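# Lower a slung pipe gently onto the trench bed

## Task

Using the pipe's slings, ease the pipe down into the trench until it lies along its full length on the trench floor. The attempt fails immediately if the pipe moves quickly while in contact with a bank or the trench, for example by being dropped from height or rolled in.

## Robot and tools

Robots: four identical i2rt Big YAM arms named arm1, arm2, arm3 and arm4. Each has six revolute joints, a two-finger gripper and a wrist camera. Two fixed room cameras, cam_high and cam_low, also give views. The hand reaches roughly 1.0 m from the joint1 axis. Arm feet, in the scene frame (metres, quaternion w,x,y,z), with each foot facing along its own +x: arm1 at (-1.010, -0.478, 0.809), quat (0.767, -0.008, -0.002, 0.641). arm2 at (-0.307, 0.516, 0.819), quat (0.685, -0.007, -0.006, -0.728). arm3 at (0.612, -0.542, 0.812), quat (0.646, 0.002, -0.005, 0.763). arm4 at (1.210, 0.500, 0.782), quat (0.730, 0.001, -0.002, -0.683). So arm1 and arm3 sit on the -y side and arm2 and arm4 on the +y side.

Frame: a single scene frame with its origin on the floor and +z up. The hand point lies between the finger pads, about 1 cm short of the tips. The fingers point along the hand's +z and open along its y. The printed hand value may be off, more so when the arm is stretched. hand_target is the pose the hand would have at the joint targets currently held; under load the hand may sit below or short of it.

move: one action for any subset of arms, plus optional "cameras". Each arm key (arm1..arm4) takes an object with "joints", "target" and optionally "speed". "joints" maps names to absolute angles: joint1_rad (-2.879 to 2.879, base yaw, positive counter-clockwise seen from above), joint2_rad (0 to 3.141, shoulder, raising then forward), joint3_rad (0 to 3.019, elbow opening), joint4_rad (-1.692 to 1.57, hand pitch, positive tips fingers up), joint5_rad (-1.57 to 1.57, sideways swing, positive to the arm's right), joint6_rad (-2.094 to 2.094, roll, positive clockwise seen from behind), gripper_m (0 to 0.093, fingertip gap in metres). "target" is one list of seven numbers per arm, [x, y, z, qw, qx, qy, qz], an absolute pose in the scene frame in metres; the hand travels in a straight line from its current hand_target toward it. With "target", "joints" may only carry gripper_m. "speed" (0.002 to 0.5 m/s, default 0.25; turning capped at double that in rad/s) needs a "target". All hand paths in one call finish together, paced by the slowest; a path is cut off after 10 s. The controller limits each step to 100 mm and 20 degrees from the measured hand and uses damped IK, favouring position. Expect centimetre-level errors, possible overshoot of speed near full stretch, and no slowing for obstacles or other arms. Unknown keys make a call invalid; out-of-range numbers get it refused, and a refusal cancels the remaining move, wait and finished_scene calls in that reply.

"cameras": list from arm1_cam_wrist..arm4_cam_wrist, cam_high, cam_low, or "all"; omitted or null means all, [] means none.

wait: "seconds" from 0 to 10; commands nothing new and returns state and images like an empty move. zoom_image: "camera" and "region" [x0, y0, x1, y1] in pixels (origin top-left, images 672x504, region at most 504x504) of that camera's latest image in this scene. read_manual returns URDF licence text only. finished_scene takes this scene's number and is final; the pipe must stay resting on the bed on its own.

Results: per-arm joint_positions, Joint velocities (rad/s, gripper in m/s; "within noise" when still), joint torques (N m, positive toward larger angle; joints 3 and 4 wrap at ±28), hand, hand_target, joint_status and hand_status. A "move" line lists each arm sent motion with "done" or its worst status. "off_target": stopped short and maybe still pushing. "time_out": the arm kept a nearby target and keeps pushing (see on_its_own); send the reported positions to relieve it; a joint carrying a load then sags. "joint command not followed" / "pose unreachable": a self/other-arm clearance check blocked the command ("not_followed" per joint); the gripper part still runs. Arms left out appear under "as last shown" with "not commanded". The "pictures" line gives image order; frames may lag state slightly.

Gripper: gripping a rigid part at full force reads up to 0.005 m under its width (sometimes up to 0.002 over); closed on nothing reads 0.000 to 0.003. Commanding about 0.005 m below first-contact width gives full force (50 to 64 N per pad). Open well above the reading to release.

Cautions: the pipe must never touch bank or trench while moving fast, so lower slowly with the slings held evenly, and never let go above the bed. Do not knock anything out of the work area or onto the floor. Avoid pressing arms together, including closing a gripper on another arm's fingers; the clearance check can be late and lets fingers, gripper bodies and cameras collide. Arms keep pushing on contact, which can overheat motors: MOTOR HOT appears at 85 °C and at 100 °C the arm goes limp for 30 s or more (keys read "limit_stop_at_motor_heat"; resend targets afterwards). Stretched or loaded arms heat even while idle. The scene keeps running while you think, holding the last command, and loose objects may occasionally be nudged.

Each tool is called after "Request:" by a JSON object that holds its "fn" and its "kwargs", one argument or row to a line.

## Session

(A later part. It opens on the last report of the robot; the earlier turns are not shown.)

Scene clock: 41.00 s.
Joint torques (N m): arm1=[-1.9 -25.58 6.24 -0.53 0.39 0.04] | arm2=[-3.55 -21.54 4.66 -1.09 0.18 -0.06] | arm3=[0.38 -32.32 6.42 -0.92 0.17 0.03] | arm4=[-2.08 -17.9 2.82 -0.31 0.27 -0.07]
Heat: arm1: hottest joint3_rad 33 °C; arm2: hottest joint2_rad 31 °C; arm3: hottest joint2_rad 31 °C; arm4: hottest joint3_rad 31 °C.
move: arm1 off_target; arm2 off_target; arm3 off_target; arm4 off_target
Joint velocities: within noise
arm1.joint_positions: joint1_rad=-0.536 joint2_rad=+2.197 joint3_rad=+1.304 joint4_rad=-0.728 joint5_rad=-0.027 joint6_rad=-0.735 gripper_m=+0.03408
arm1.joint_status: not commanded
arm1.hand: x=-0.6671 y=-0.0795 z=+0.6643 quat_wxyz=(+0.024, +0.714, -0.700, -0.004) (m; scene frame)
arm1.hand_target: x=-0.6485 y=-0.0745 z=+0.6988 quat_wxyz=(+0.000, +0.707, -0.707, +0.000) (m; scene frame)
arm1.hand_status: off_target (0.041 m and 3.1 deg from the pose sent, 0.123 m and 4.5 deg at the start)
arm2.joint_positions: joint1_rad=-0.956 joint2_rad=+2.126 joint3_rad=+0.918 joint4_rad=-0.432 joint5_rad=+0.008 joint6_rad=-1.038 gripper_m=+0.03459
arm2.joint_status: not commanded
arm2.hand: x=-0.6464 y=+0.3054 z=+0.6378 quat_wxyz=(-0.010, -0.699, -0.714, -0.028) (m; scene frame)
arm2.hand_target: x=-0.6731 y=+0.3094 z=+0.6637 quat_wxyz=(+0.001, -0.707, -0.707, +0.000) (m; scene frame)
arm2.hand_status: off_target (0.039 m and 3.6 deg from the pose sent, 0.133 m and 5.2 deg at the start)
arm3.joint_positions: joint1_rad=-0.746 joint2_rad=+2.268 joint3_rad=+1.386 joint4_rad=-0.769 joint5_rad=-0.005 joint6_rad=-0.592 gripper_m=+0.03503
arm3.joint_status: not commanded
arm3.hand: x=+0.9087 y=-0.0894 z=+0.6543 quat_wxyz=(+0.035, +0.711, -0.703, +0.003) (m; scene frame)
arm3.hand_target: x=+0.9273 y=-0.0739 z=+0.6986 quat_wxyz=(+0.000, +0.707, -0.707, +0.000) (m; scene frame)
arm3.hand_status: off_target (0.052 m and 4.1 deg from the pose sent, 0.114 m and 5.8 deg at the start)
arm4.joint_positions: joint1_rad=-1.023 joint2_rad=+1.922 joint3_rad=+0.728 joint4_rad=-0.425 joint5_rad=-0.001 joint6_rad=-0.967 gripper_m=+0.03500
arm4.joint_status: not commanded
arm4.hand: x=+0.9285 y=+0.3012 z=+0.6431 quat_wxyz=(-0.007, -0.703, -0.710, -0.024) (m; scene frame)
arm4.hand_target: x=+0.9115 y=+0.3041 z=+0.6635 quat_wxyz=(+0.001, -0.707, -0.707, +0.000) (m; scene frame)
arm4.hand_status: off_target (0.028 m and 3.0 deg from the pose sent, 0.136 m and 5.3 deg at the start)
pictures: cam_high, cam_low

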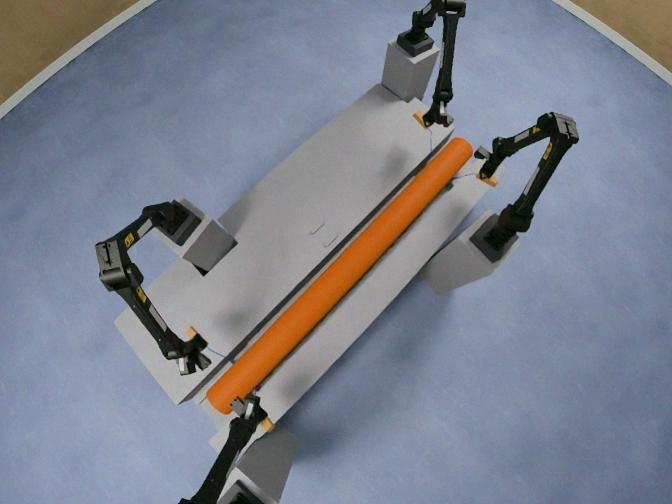

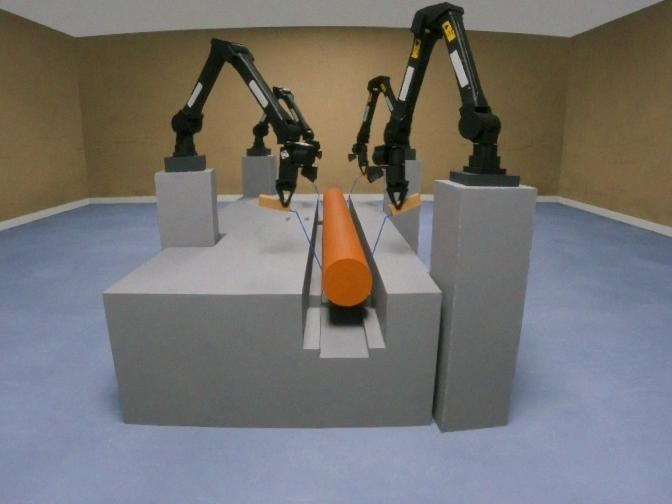

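Request:
{"fn": "move", "kwargs": {
  "arm1": {"target":[-0.648,-0.080,0.605,0,0.707,-0.707,0],"speed":0.06},
  "arm2": {"target":[-0.674,0.302,0.575,0,0.707,0.707,0],"speed":0.06},
  "arm3": {"target":[0.928,-0.080,0.605,0,0.707,-0.707,0],"speed":0.06},
  "arm4": {"target":[0.911,0.295,0.575,0,0.707,0.707,0],"speed":0.06},
  "cameras": ["cam_low","cam_high"]
}}

Request:
{"fn": "zoom_image", "kwargs": {
  "camera": "cam_low",
  "region": [200, 130, 440, 370]
}}

Scene clock: 45.93 s.
Joint torques (N m): arm1=[-2.9 -23.47 5.81 -0.47 0.54 -0.03] | arm2=[-2.73 -21.19 2.52 -0.83 0.21 0.08] | arm3=[-0.26 -29.27 6 -0.79 0.18 -0.07] | arm4=[-0.5 -18.08 0.92 -0.24 0.46 0.13]
Heat: arm1: hottest joint3_rad 33 °C; arm2: hottest joint2_rad 31 °C; arm3: hottest joint2_rad 32 °C; arm4: hottest joint3_rad 31 °C.
move: arm1 off_target; arm2 off_target; arm3 off_target; arm4 off_target
Joint velocities: within noise
arm1.joint_positions: joint1_rad=-0.535 joint2_rad=+2.352 joint3_rad=+1.310 joint4_rad=-0.553 joint5_rad=-0.030 joint6_rad=-0.735 gripper_m=+0.03408
arm1.joint_status: not commanded
arm1.hand: x=-0.6683 y=-0.0814 z=+0.5859 quat_wxyz=(+0.011, +0.714, -0.700, -0.006) (m; scene frame)
arm1.hand_target: x=-0.6484 y=-0.0803 z=+0.6047 quat_wxyz=(+0.000, +0.707, -0.707, +0.000) (m; scene frame)
arm1.hand_status: off_target (0.028 m and 1.9 deg from the pose sent, 0.062 m and 3.1 deg at the start)
arm2.joint_positions: joint1_rad=-0.956 joint2_rad=+2.354 joint3_rad=+0.995 joint4_rad=-0.262 joint5_rad=+0.006 joint6_rad=-1.038 gripper_m=+0.03459
arm2.joint_status: not commanded
arm2.hand: x=-0.6527 y=+0.2998 z=+0.5555 quat_wxyz=(-0.008, -0.699, -0.714, -0.018) (m; scene frame)
arm2.hand_target: x=-0.6734 y=+0.3023 z=+0.5742 quat_wxyz=(+0.000, -0.707, -0.707, +0.000) (m; scene frame)
arm2.hand_status: off_target (0.029 m and 2.6 deg from the pose sent, 0.069 m and 3.6 deg at the start)
arm3.joint_positions: joint1_rad=-0.746 joint2_rad=+2.414 joint3_rad=+1.387 joint4_rad=-0.603 joint5_rad=-0.005 joint6_rad=-0.592 gripper_m=+0.03503
arm3.joint_status: not commanded
arm3.hand: x=+0.9052 y=-0.0944 z=+0.5767 quat_wxyz=(+0.025, +0.711, -0.703, +0.001) (m; scene frame)
arm3.hand_target: x=+0.9275 y=-0.0808 z=+0.6047 quat_wxyz=(+0.000, +0.707, -0.707, +0.000) (m; scene frame)
arm3.hand_status: off_target (0.039 m and 2.9 deg from the pose sent, 0.054 m and 4.1 deg at the start)
arm4.joint_positions: joint1_rad=-1.023 joint2_rad=+2.189 joint3_rad=+0.784 joint4_rad=-0.193 joint5_rad=-0.007 joint6_rad=-0.968 gripper_m=+0.03500
arm4.joint_status: not commanded
arm4.hand: x=+0.9225 y=+0.2952 z=+0.5585 quat_wxyz=(-0.008, -0.703, -0.711, -0.013) (m; scene frame)
arm4.hand_target: x=+0.9112 y=+0.2950 z=+0.5742 quat_wxyz=(+0.000, -0.707, -0.707, +0.000) (m; scene frame)
arm4.hand_status: off_target (0.020 m and 1.9 deg from the pose sent, 0.071 m and 2.9 deg at the start)
pictures: cam_high, cam_low

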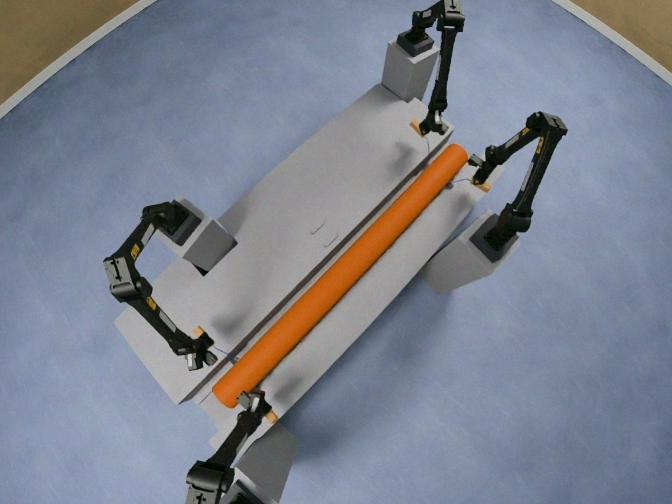

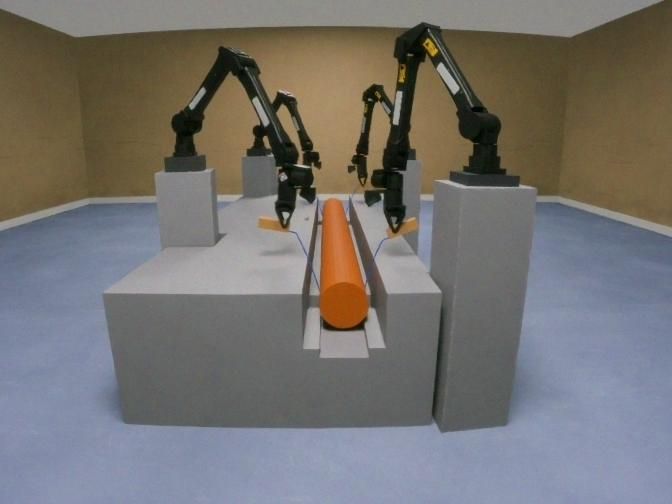

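Scaled by 2.100.

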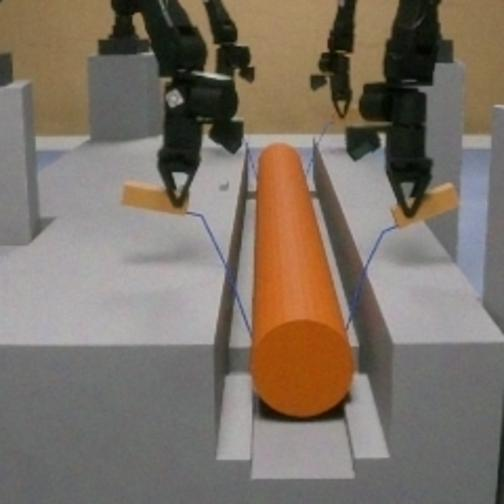

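Request:
{"fn": "move", "kwargs": {
  "arm1": {"target":[-0.648,-0.069,0.57,0,0.707,-0.707,0],"speed":0.035},
  "arm2": {"target":[-0.674,0.301,0.546,0,0.707,0.707,0],"speed":0.035},
  "arm3": {"target":[0.928,-0.068,0.57,0,0.707,-0.707,0],"speed":0.035},
  "arm4": {"target":[0.911,0.295,0.546,0,0.707,0.707,0],"speed":0.035},
  "cameras": []
}}

Request:
{"fn": "move", "kwargs": {
  "arm1": {"target":[-0.650,-0.062,0.54,0,0.707,-0.707,0],"speed":0.04},
  "arm2": {"target":[-0.674,0.286,0.52,0,0.707,0.707,0],"speed":0.04},
  "arm3": {"target":[0.926,-0.065,0.54,0,0.707,-0.707,0],"speed":0.04},
  "arm4": {"target":[0.911,0.280,0.52,0,0.707,0.707,0],"speed":0.04},
  "cameras": ["cam_low","cam_high"]
}}

Request:
{"fn": "zoom_image", "kwargs": {
  "camera": "cam_low",
  "region": [200, 130, 440, 370]
}}

Scene clock: 51.90 s.
Joint torques (N m): arm1=[-1.96 -20.95 6.68 -0.06 0.42 0.08] | arm2=[-2.61 -18.84 3 -0.42 0.3 0.09] | arm3=[0.67 -26.29 6.8 -0.32 0.08 0.07] | arm4=[-0.56 -14.86 1.43 0.39 0.33 0.13]
Heat: arm1: hottest joint2_rad 33 °C; arm2: hottest joint2_rad 32 °C; arm3: hottest joint2_rad 32 °C; arm4: hottest joint3_rad 31 °C.
move: arm1 off_target; arm2 off_target; arm3 off_target; arm4 done
Joint velocities: within noise
arm1.joint_positions: joint1_rad=-0.525 joint2_rad=+2.407 joint3_rad=+1.355 joint4_rad=-0.531 joint5_rad=-0.027 joint6_rad=-0.731 gripper_m=+0.03408
arm1.joint_status: not commanded
arm1.hand: x=-0.6644 y=-0.0697 z=+0.5664 quat_wxyz=(+0.005, +0.717, -0.697, -0.005) (m; scene frame)
arm1.hand_target: x=-0.6482 y=-0.0693 z=+0.5702 quat_wxyz=(+0.000, +0.707, -0.707, +0.000) (m; scene frame)
arm1.hand_status: off_target (0.017 m and 1.8 deg from the pose sent, 0.029 m and 1.9 deg at the start)
arm2.joint_positions: joint1_rad=-0.956 joint2_rad=+2.402 joint3_rad=+1.020 joint4_rad=-0.226 joint5_rad=+0.004 joint6_rad=-1.038 gripper_m=+0.03459
arm2.joint_status: not commanded
arm2.hand: x=-0.6568 y=+0.2966 z=+0.5386 quat_wxyz=(-0.008, -0.699, -0.715, -0.011) (m; scene frame)
arm2.hand_target: x=-0.6737 y=+0.3012 z=+0.5460 quat_wxyz=(+0.000, -0.707, -0.707, +0.000) (m; scene frame)
arm2.hand_status: off_target (0.019 m and 2.0 deg from the pose sent, 0.023 m and 2.6 deg at the start)
arm3.joint_positions: joint1_rad=-0.746 joint2_rad=+2.460 joint3_rad=+1.442 joint4_rad=-0.589 joint5_rad=-0.003 joint6_rad=-0.592 gripper_m=+0.03503
arm3.joint_status: not commanded
arm3.hand: x=+0.9149 y=-0.0799 z=+0.5630 quat_wxyz=(+0.013, +0.711, -0.703, +0.000) (m; scene frame)
arm3.hand_target: x=+0.9277 y=-0.0684 z=+0.5703 quat_wxyz=(+0.000, +0.707, -0.707, +0.000) (m; scene frame)
arm3.hand_status: off_target (0.019 m and 1.7 deg from the pose sent, 0.035 m and 2.9 deg at the start)
arm4.joint_positions: joint1_rad=-1.022 joint2_rad=+2.237 joint3_rad=+0.800 joint4_rad=-0.147 joint5_rad=-0.004 joint6_rad=-0.968 gripper_m=+0.03500
arm4.joint_status: not commanded
arm4.hand: x=+0.9195 y=+0.2934 z=+0.5431 quat_wxyz=(-0.006, -0.703, -0.711, -0.007) (m; scene frame)
arm4.hand_target: x=+0.9112 y=+0.2951 z=+0.5460 quat_wxyz=(+0.000, -0.707, -0.707, +0.000) (m; scene frame)
arm4.hand_status: done (0.009 m and 1.2 deg from the pose sent, 0.017 m and 1.9 deg at the start)
pictures: none
No camera images: "cameras" was empty.

Scene clock: 53.33 s.
Joint torques (N m): arm1=[-0.56 -18.61 6.76 0.76 0.09 0.12] | arm2=[-0.26 -17.55 3.73 0.02 -0.06 0.2] | arm3=[1.08 -25.05 6.49 0.38 -0.02 0.1] | arm4=[1.03 -14.15 1.98 0.66 0.11 0.3]
Heat: arm1: hottest joint2_rad 33 °C; arm2: hottest joint2_rad 32 °C; arm3: hottest joint2_rad 32 °C; arm4: hottest joint3_rad 31 °C.
move: arm1 off_target; arm2 off_target; arm3 off_target; arm4 off_target
Joint velocities: within noise
arm1.joint_positions: joint1_rad=-0.528 joint2_rad=+2.451 joint3_rad=+1.392 joint4_rad=-0.526 joint5_rad=-0.019 joint6_rad=-0.719 gripper_m=+0.03408
arm1.joint_status: not commanded
arm1.hand: x=-0.6581 y=-0.0673 z=+0.5504 quat_wxyz=(+0.006, +0.712, -0.702, -0.001) (m; scene frame)
arm1.hand_target: x=-0.6504 y=-0.0623 z=+0.5404 quat_wxyz=(+0.000, +0.707, -0.707, +0.000) (m; scene frame)
arm1.hand_status: off_target (0.014 m and 1.0 deg from the pose sent, 0.031 m and 1.8 deg at the start)
arm2.joint_positions: joint1_rad=-0.956 joint2_rad=+2.457 joint3_rad=+1.065 joint4_rad=-0.220 joint5_rad=+0.011 joint6_rad=-1.022 gripper_m=+0.03459
arm2.joint_status: not commanded
arm2.hand: x=-0.6625 y=+0.2943 z=+0.5197 quat_wxyz=(-0.005, -0.705, -0.709, -0.015) (m; scene frame)
arm2.hand_target: x=-0.6738 y=+0.2861 z=+0.5204 quat_wxyz=(+0.000, -0.707, -0.707, +0.000) (m; scene frame)
arm2.hand_status: off_target (0.014 m and 1.8 deg from the pose sent, 0.027 m and 2.0 deg at the start)
arm3.joint_positions: joint1_rad=-0.746 joint2_rad=+2.510 joint3_rad=+1.480 joint4_rad=-0.572 joint5_rad=-0.001 joint6_rad=-0.589 gripper_m=+0.03503
arm3.joint_status: not commanded
arm3.hand: x=+0.9187 y=-0.0748 z=+0.5434 quat_wxyz=(+0.011, +0.710, -0.704, +0.000) (m; scene frame)
arm3.hand_target: x=+0.9258 y=-0.0651 z=+0.5404 quat_wxyz=(+0.000, +0.707, -0.707, +0.000) (m; scene frame)
arm3.hand_status: off_target (0.013 m and 1.3 deg from the pose sent, 0.030 m and 1.6 deg at the start)
arm4.joint_positions: joint1_rad=-1.013 joint2_rad=+2.308 joint3_rad=+0.841 joint4_rad=-0.125 joint5_rad=+0.002 joint6_rad=-0.951 gripper_m=+0.03500
arm4.joint_status: not commanded
arm4.hand: x=+0.9174 y=+0.2889 z=+0.5206 quat_wxyz=(-0.003, -0.706, -0.708, -0.011) (m; scene frame)
arm4.hand_target: x=+0.9111 y=+0.2800 z=+0.5202 quat_wxyz=(+0.000, -0.707, -0.707, +0.000) (m; scene frame)
arm4.hand_status: off_target (0.011 m and 1.4 deg from the pose sent, 0.028 m and 1.2 deg at the start)
pictures: cam_high, cam_low

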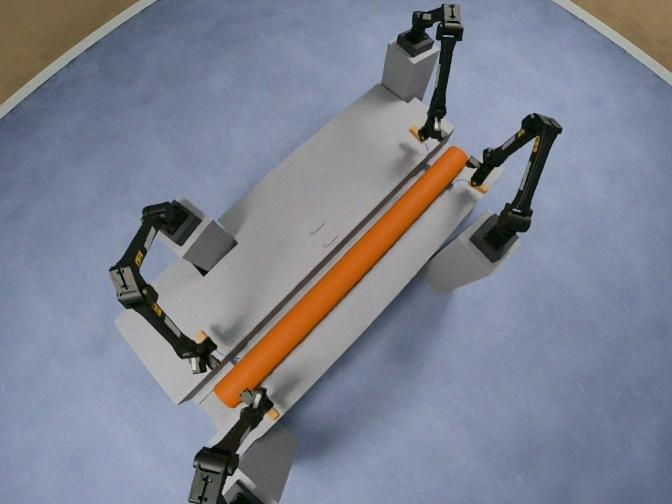

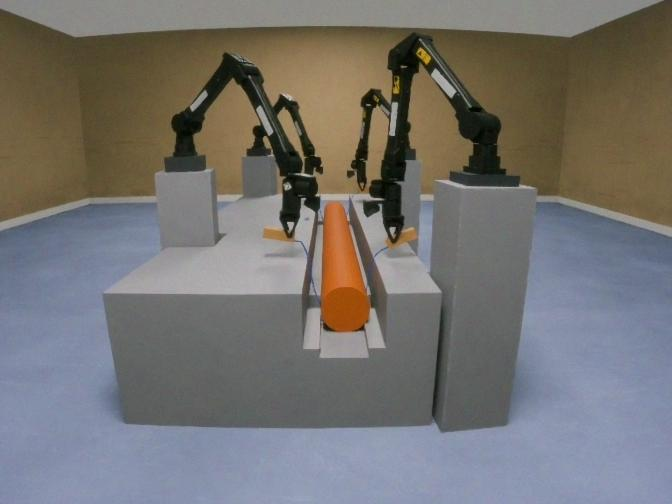

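Scaled by 2.100.

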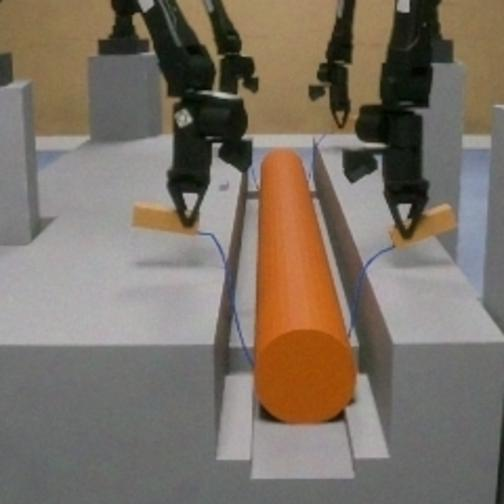

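Request:
{"fn": "move", "kwargs": {
  "arm1": {"target":[-0.652,-0.085,0.473,0,0.707,-0.707,0],"speed":0.1},
  "arm2": {"target":[-0.674,0.258,0.477,0,0.707,0.707,0],"speed":0.1},
  "arm3": {"target":[0.926,-0.085,0.476,0,0.707,-0.707,0],"speed":0.1},
  "arm4": {"target":[0.911,0.258,0.474,0,0.707,0.707,0],"speed":0.1},
  "cameras": []
}}

Request:
{"fn": "move", "kwargs": {
  "arm1": {"joints":{"gripper_m":0.06}},
  "arm2": {"joints":{"gripper_m":0.06}},
  "arm3": {"joints":{"gripper_m":0.06}},
  "arm4": {"joints":{"gripper_m":0.06}},
  "cameras": []
}}

Request:
{"fn": "move", "kwargs": {
  "arm1": {"target":[-0.655,-0.085,0.60,0,0.707,-0.707,0]},
  "arm2": {"target":[-0.668,0.268,0.60,0,0.707,0.707,0]},
  "arm3": {"target":[0.923,-0.085,0.60,0,0.707,-0.707,0]},
  "arm4": {"target":[0.916,0.268,0.60,0,0.707,0.707,0]}
}}

Request:
{"fn": "zoom_image", "kwargs": {
  "camera": "cam_low",
  "region": [200, 130, 440, 370]
}}

Scene clock: 60.37 s.
Joint torques (N m): arm1=[-0.5 -18.02 5.94 1.36 0.19 -0.04] | arm2=[0.79 -16.67 5.01 0.1 -0.22 0.31] | arm3=[0.32 -24.53 5.5 0.4 -0.02 -0.05] | arm4=[2.08 -10.99 4 1.16 -0.03 0.41]
Heat: arm1: hottest joint2_rad 33 °C; arm2: hottest joint2_rad 32 °C; arm3: hottest joint2_rad 33 °C; arm4: hottest joint3_rad 30 °C.
move: arm1 off_target; arm2 off_target; arm3 off_target; arm4 off_target
Joint velocities: within noise
arm1.joint_positions: joint1_rad=-0.549 joint2_rad=+2.573 joint3_rad=+1.408 joint4_rad=-0.423 joint5_rad=-0.022 joint6_rad=-0.729 gripper_m=+0.03408
arm1.joint_status: not commanded
arm1.hand: x=-0.6601 y=-0.0872 z=+0.4905 quat_wxyz=(+0.007, +0.708, -0.706, -0.002) (m; scene frame)
arm1.hand_target: x=-0.6526 y=-0.0857 z=+0.4738 quat_wxyz=(+0.000, +0.707, -0.707, +0.000) (m; scene frame)
arm1.hand_status: off_target (0.019 m and 0.9 deg from the pose sent, 0.080 m and 1.0 deg at the start)
arm2.joint_positions: joint1_rad=-0.920 joint2_rad=+2.562 joint3_rad=+1.157 joint4_rad=-0.208 joint5_rad=+0.014 joint6_rad=-0.978 gripper_m=+0.03459
arm2.joint_status: not commanded
arm2.hand: x=-0.6652 y=+0.2743 z=+0.4829 quat_wxyz=(-0.003, -0.708, -0.706, -0.015) (m; scene frame)
arm2.hand_target: x=-0.6736 y=+0.2582 z=+0.4778 quat_wxyz=(+0.000, -0.707, -0.707, +0.000) (m; scene frame)
arm2.hand_status: off_target (0.019 m and 1.8 deg from the pose sent, 0.057 m and 1.8 deg at the start)
arm3.joint_positions: joint1_rad=-0.757 joint2_rad=+2.632 joint3_rad=+1.505 joint4_rad=-0.468 joint5_rad=-0.001 joint6_rad=-0.595 gripper_m=+0.03503
arm3.joint_status: not commanded
arm3.hand: x=+0.9169 y=-0.0879 z=+0.4827 quat_wxyz=(+0.007, +0.708, -0.706, +0.000) (m; scene frame)
arm3.hand_target: x=+0.9259 y=-0.0853 z=+0.4763 quat_wxyz=(+0.000, +0.707, -0.707, +0.000) (m; scene frame)
arm3.hand_status: off_target (0.012 m and 0.8 deg from the pose sent, 0.068 m and 1.3 deg at the start)
arm4.joint_positions: joint1_rad=-0.981 joint2_rad=+2.402 joint3_rad=+0.905 joint4_rad=-0.097 joint5_rad=+0.005 joint6_rad=-0.914 gripper_m=+0.03500
arm4.joint_status: not commanded
arm4.hand: x=+0.9169 y=+0.2747 z=+0.4902 quat_wxyz=(-0.001, -0.707, -0.707, -0.012) (m; scene frame)
arm4.hand_target: x=+0.9118 y=+0.2586 z=+0.4754 quat_wxyz=(+0.000, -0.707, -0.707, +0.000) (m; scene frame)
arm4.hand_status: off_target (0.024 m and 1.4 deg from the pose sent, 0.056 m and 1.4 deg at the start)
pictures: none
No camera images: "cameras" was empty.

Scene clock: 61.03 s.
Joint torques (N m): arm1=[-1.26 -18.26 5.41 0.96 0.07 -0.11] | arm2=[0.38 -17.79 3.52 0.08 -0.22 0.22] | arm3=[0.38 -24.7 5.45 0.4 -0.03 -0.06] | arm4=[0.91 -15.33 1.14 0.65 -0.03 0.32]
Heat: arm1: hottest joint2_rad 33 °C; arm2: hottest joint2_rad 32 °C; arm3: hottest joint2_rad 33 °C; arm4: hottest joint3_rad 30 °C.
move: arm1 done; arm2 done; arm3 done; arm4 done
Joint velocities: within noise
arm1.joint_positions: joint1_rad=-0.549 joint2_rad=+2.577 joint3_rad=+1.417 joint4_rad=-0.411 joint5_rad=-0.019 joint6_rad=-0.729 gripper_m=+0.05992
arm1.joint_status: all done
arm1.hand: x=-0.6556 y=-0.0830 z=+0.4895 quat_wxyz=(-0.001, +0.708, -0.706, -0.001) (m; scene frame)
arm1.hand_target: x=-0.6525 y=-0.0856 z=+0.4739 quat_wxyz=(+0.000, +0.707, -0.707, +0.000) (m; scene frame)
arm1.hand_status: not commanded
arm2.joint_positions: joint1_rad=-0.914 joint2_rad=+2.573 joint3_rad=+1.174 joint4_rad=-0.206 joint5_rad=+0.014 joint6_rad=-0.970 gripper_m=+0.05995
arm2.joint_status: all done
arm2.hand: x=-0.6689 y=+0.2688 z=+0.4794 quat_wxyz=(-0.002, -0.709, -0.705, -0.011) (m; scene frame)
arm2.hand_target: x=-0.6735 y=+0.2583 z=+0.4777 quat_wxyz=(+0.000, -0.707, -0.707, +0.000) (m; scene frame)
arm2.hand_status: not commanded
arm3.joint_positions: joint1_rad=-0.757 joint2_rad=+2.632 joint3_rad=+1.506 joint4_rad=-0.468 joint5_rad=+0.000 joint6_rad=-0.595 gripper_m=+0.05991
arm3.joint_status: all done
arm3.hand: x=+0.9172 y=-0.0876 z=+0.4828 quat_wxyz=(+0.006, +0.708, -0.706, +0.000) (m; scene frame)
arm3.hand_target: x=+0.9258 y=-0.0853 z=+0.4763 quat_wxyz=(+0.000, +0.707, -0.707, +0.000) (m; scene frame)
arm3.hand_status: not commanded
arm4.joint_positions: joint1_rad=-0.965 joint2_rad=+2.444 joint3_rad=+0.941 joint4_rad=-0.083 joint5_rad=+0.005 joint6_rad=-0.906 gripper_m=+0.05991
arm4.joint_status: all done
arm4.hand: x=+0.9143 y=+0.2650 z=+0.4759 quat_wxyz=(-0.001, -0.705, -0.709, -0.008) (m; scene frame)
arm4.hand_target: x=+0.9118 y=+0.2586 z=+0.4753 quat_wxyz=(+0.000, -0.707, -0.707, +0.000) (m; scene frame)
arm4.hand_status: not commanded
pictures: none
No camera images: "cameras" was empty.

Scene clock: 62.33 s.
Joint torques (N m): arm1=[-0.5 -19.14 4.74 0.05 0 -0.07] | arm2=[-0.03 -16.62 3.55 -0.84 -0.19 0.13] | arm3=[0.91 -23.53 5.07 -0.21 -0.06 0.01] | arm4=[0.21 -13.22 2.22 -0.14 0 0.2]
Heat: arm1: hottest joint2_rad 33 °C; arm2: hottest joint2_rad 32 °C; arm3: hottest joint2_rad 33 °C; arm4: hottest joint3_rad 30 °C.
move: arm1 off_target; arm2 done; arm3 off_target; arm4 done
Joint velocities: within noise
arm1.joint_positions: joint1_rad=-0.549 joint2_rad=+2.300 joint3_rad=+1.308 joint4_rad=-0.543 joint5_rad=-0.019 joint6_rad=-0.729 gripper_m=+0.05992
arm1.joint_status: not commanded
arm1.hand: x=-0.6493 y=-0.0730 z=+0.6121 quat_wxyz=(-0.019, +0.708, -0.706, -0.002) (m; scene frame)
arm1.hand_target: x=-0.6551 y=-0.0850 z=+0.6003 quat_wxyz=(+0.000, +0.707, -0.707, +0.000) (m; scene frame)
arm1.hand_status: off_target (0.018 m and 2.2 deg from the pose sent, 0.111 m and 0.2 deg at the start)
arm2.joint_positions: joint1_rad=-0.914 joint2_rad=+2.244 joint3_rad=+1.018 joint4_rad=-0.335 joint5_rad=+0.014 joint6_rad=-0.970 gripper_m=+0.05995
arm2.joint_status: not commanded
arm2.hand: x=-0.6755 y=+0.2663 z=+0.6034 quat_wxyz=(+0.002, -0.709, -0.705, +0.011) (m; scene frame)
arm2.hand_target: x=-0.6682 y=+0.2680 z=+0.6001 quat_wxyz=(+0.000, -0.707, -0.707, +0.000) (m; scene frame)
arm2.hand_status: done (0.008 m and 1.3 deg from the pose sent, 0.120 m and 1.3 deg at the start)
arm3.joint_positions: joint1_rad=-0.757 joint2_rad=+2.346 joint3_rad=+1.388 joint4_rad=-0.593 joint5_rad=+0.000 joint6_rad=-0.595 gripper_m=+0.05991
arm3.joint_status: not commanded
arm3.hand: x=+0.9255 y=-0.0760 z=+0.6127 quat_wxyz=(-0.014, +0.708, -0.706, -0.004) (m; scene frame)
arm3.hand_target: x=+0.9228 y=-0.0852 z=+0.6003 quat_wxyz=(+0.000, +0.707, -0.707, +0.000) (m; scene frame)
arm3.hand_status: off_target (0.016 m and 1.7 deg from the pose sent, 0.117 m and 0.7 deg at the start)
arm4.joint_positions: joint1_rad=-0.965 joint2_rad=+2.066 joint3_rad=+0.799 joint4_rad=-0.281 joint5_rad=+0.005 joint6_rad=-0.906 gripper_m=+0.05991
arm4.joint_status: not commanded
arm4.hand: x=+0.9109 y=+0.2630 z=+0.6026 quat_wxyz=(+0.002, -0.705, -0.709, +0.011) (m; scene frame)
arm4.hand_target: x=+0.9159 y=+0.2679 z=+0.6001 quat_wxyz=(+0.000, -0.707, -0.707, +0.000) (m; scene frame)
arm4.hand_status: done (0.008 m and 1.3 deg from the pose sent, 0.124 m and 1.0 deg at the start)
pictures: arm1_cam_wrist, arm2_cam_wrist, arm3_cam_wrist, arm4_cam_wrist, cam_high, cam_low

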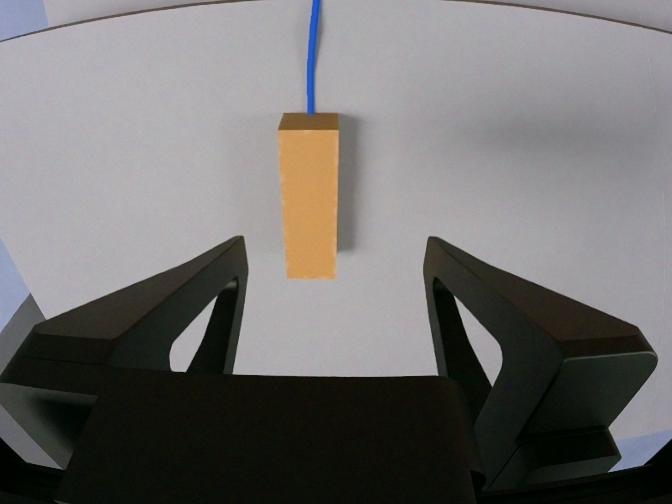

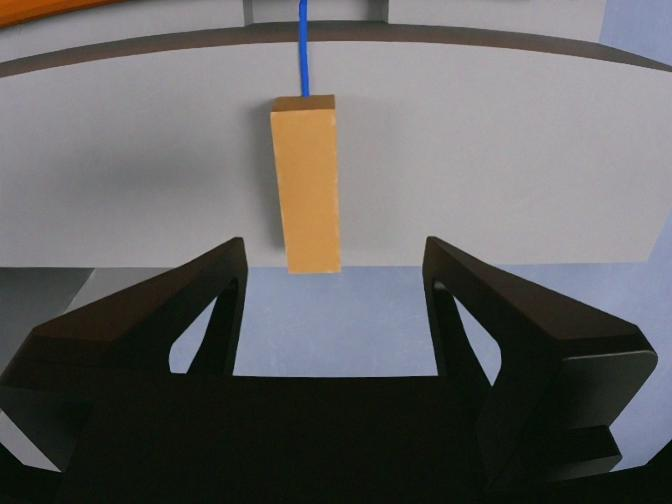

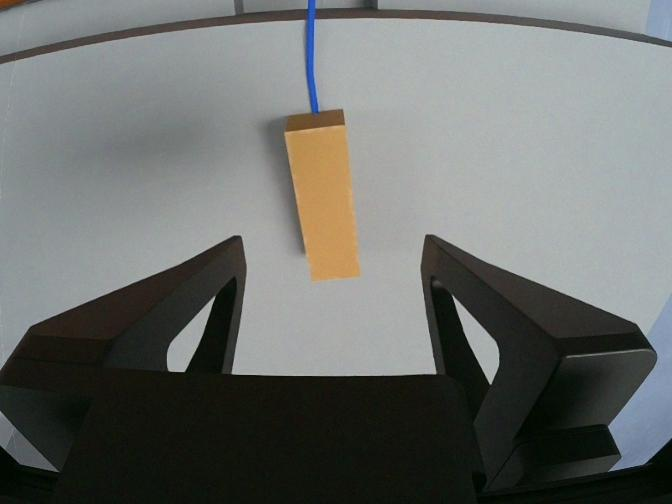

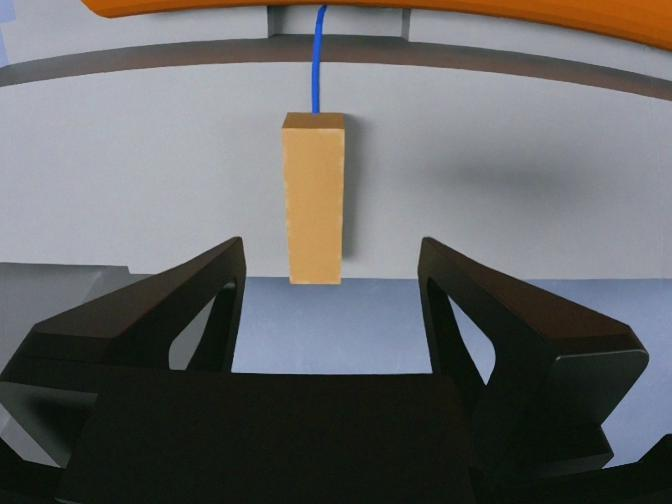

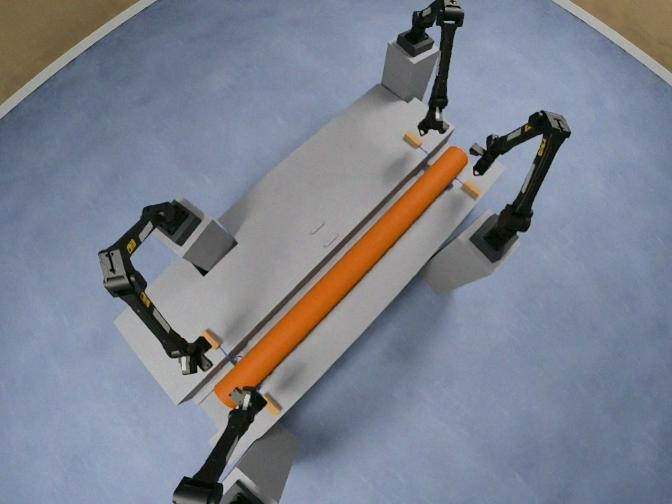

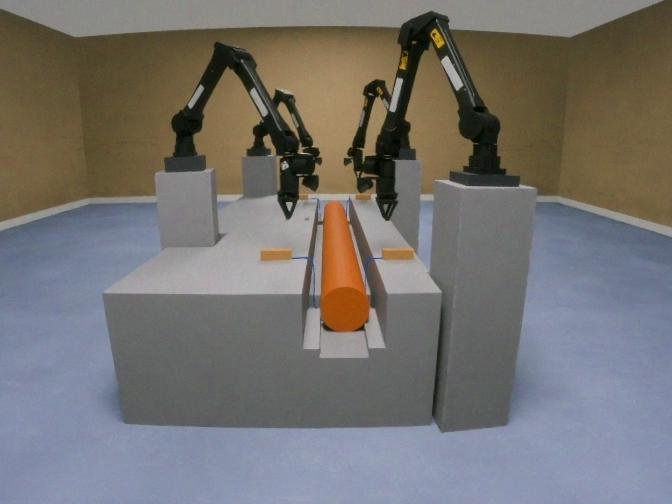

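Scaled by 2.100.

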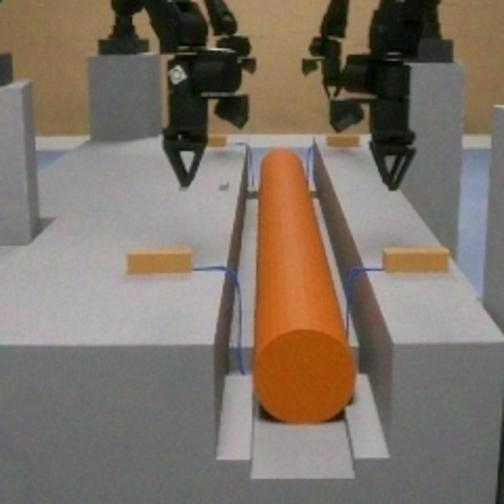

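Request:
{"fn": "finished_scene", "kwargs": {
  "scene": 2
}}

The scene is finished: the task was done.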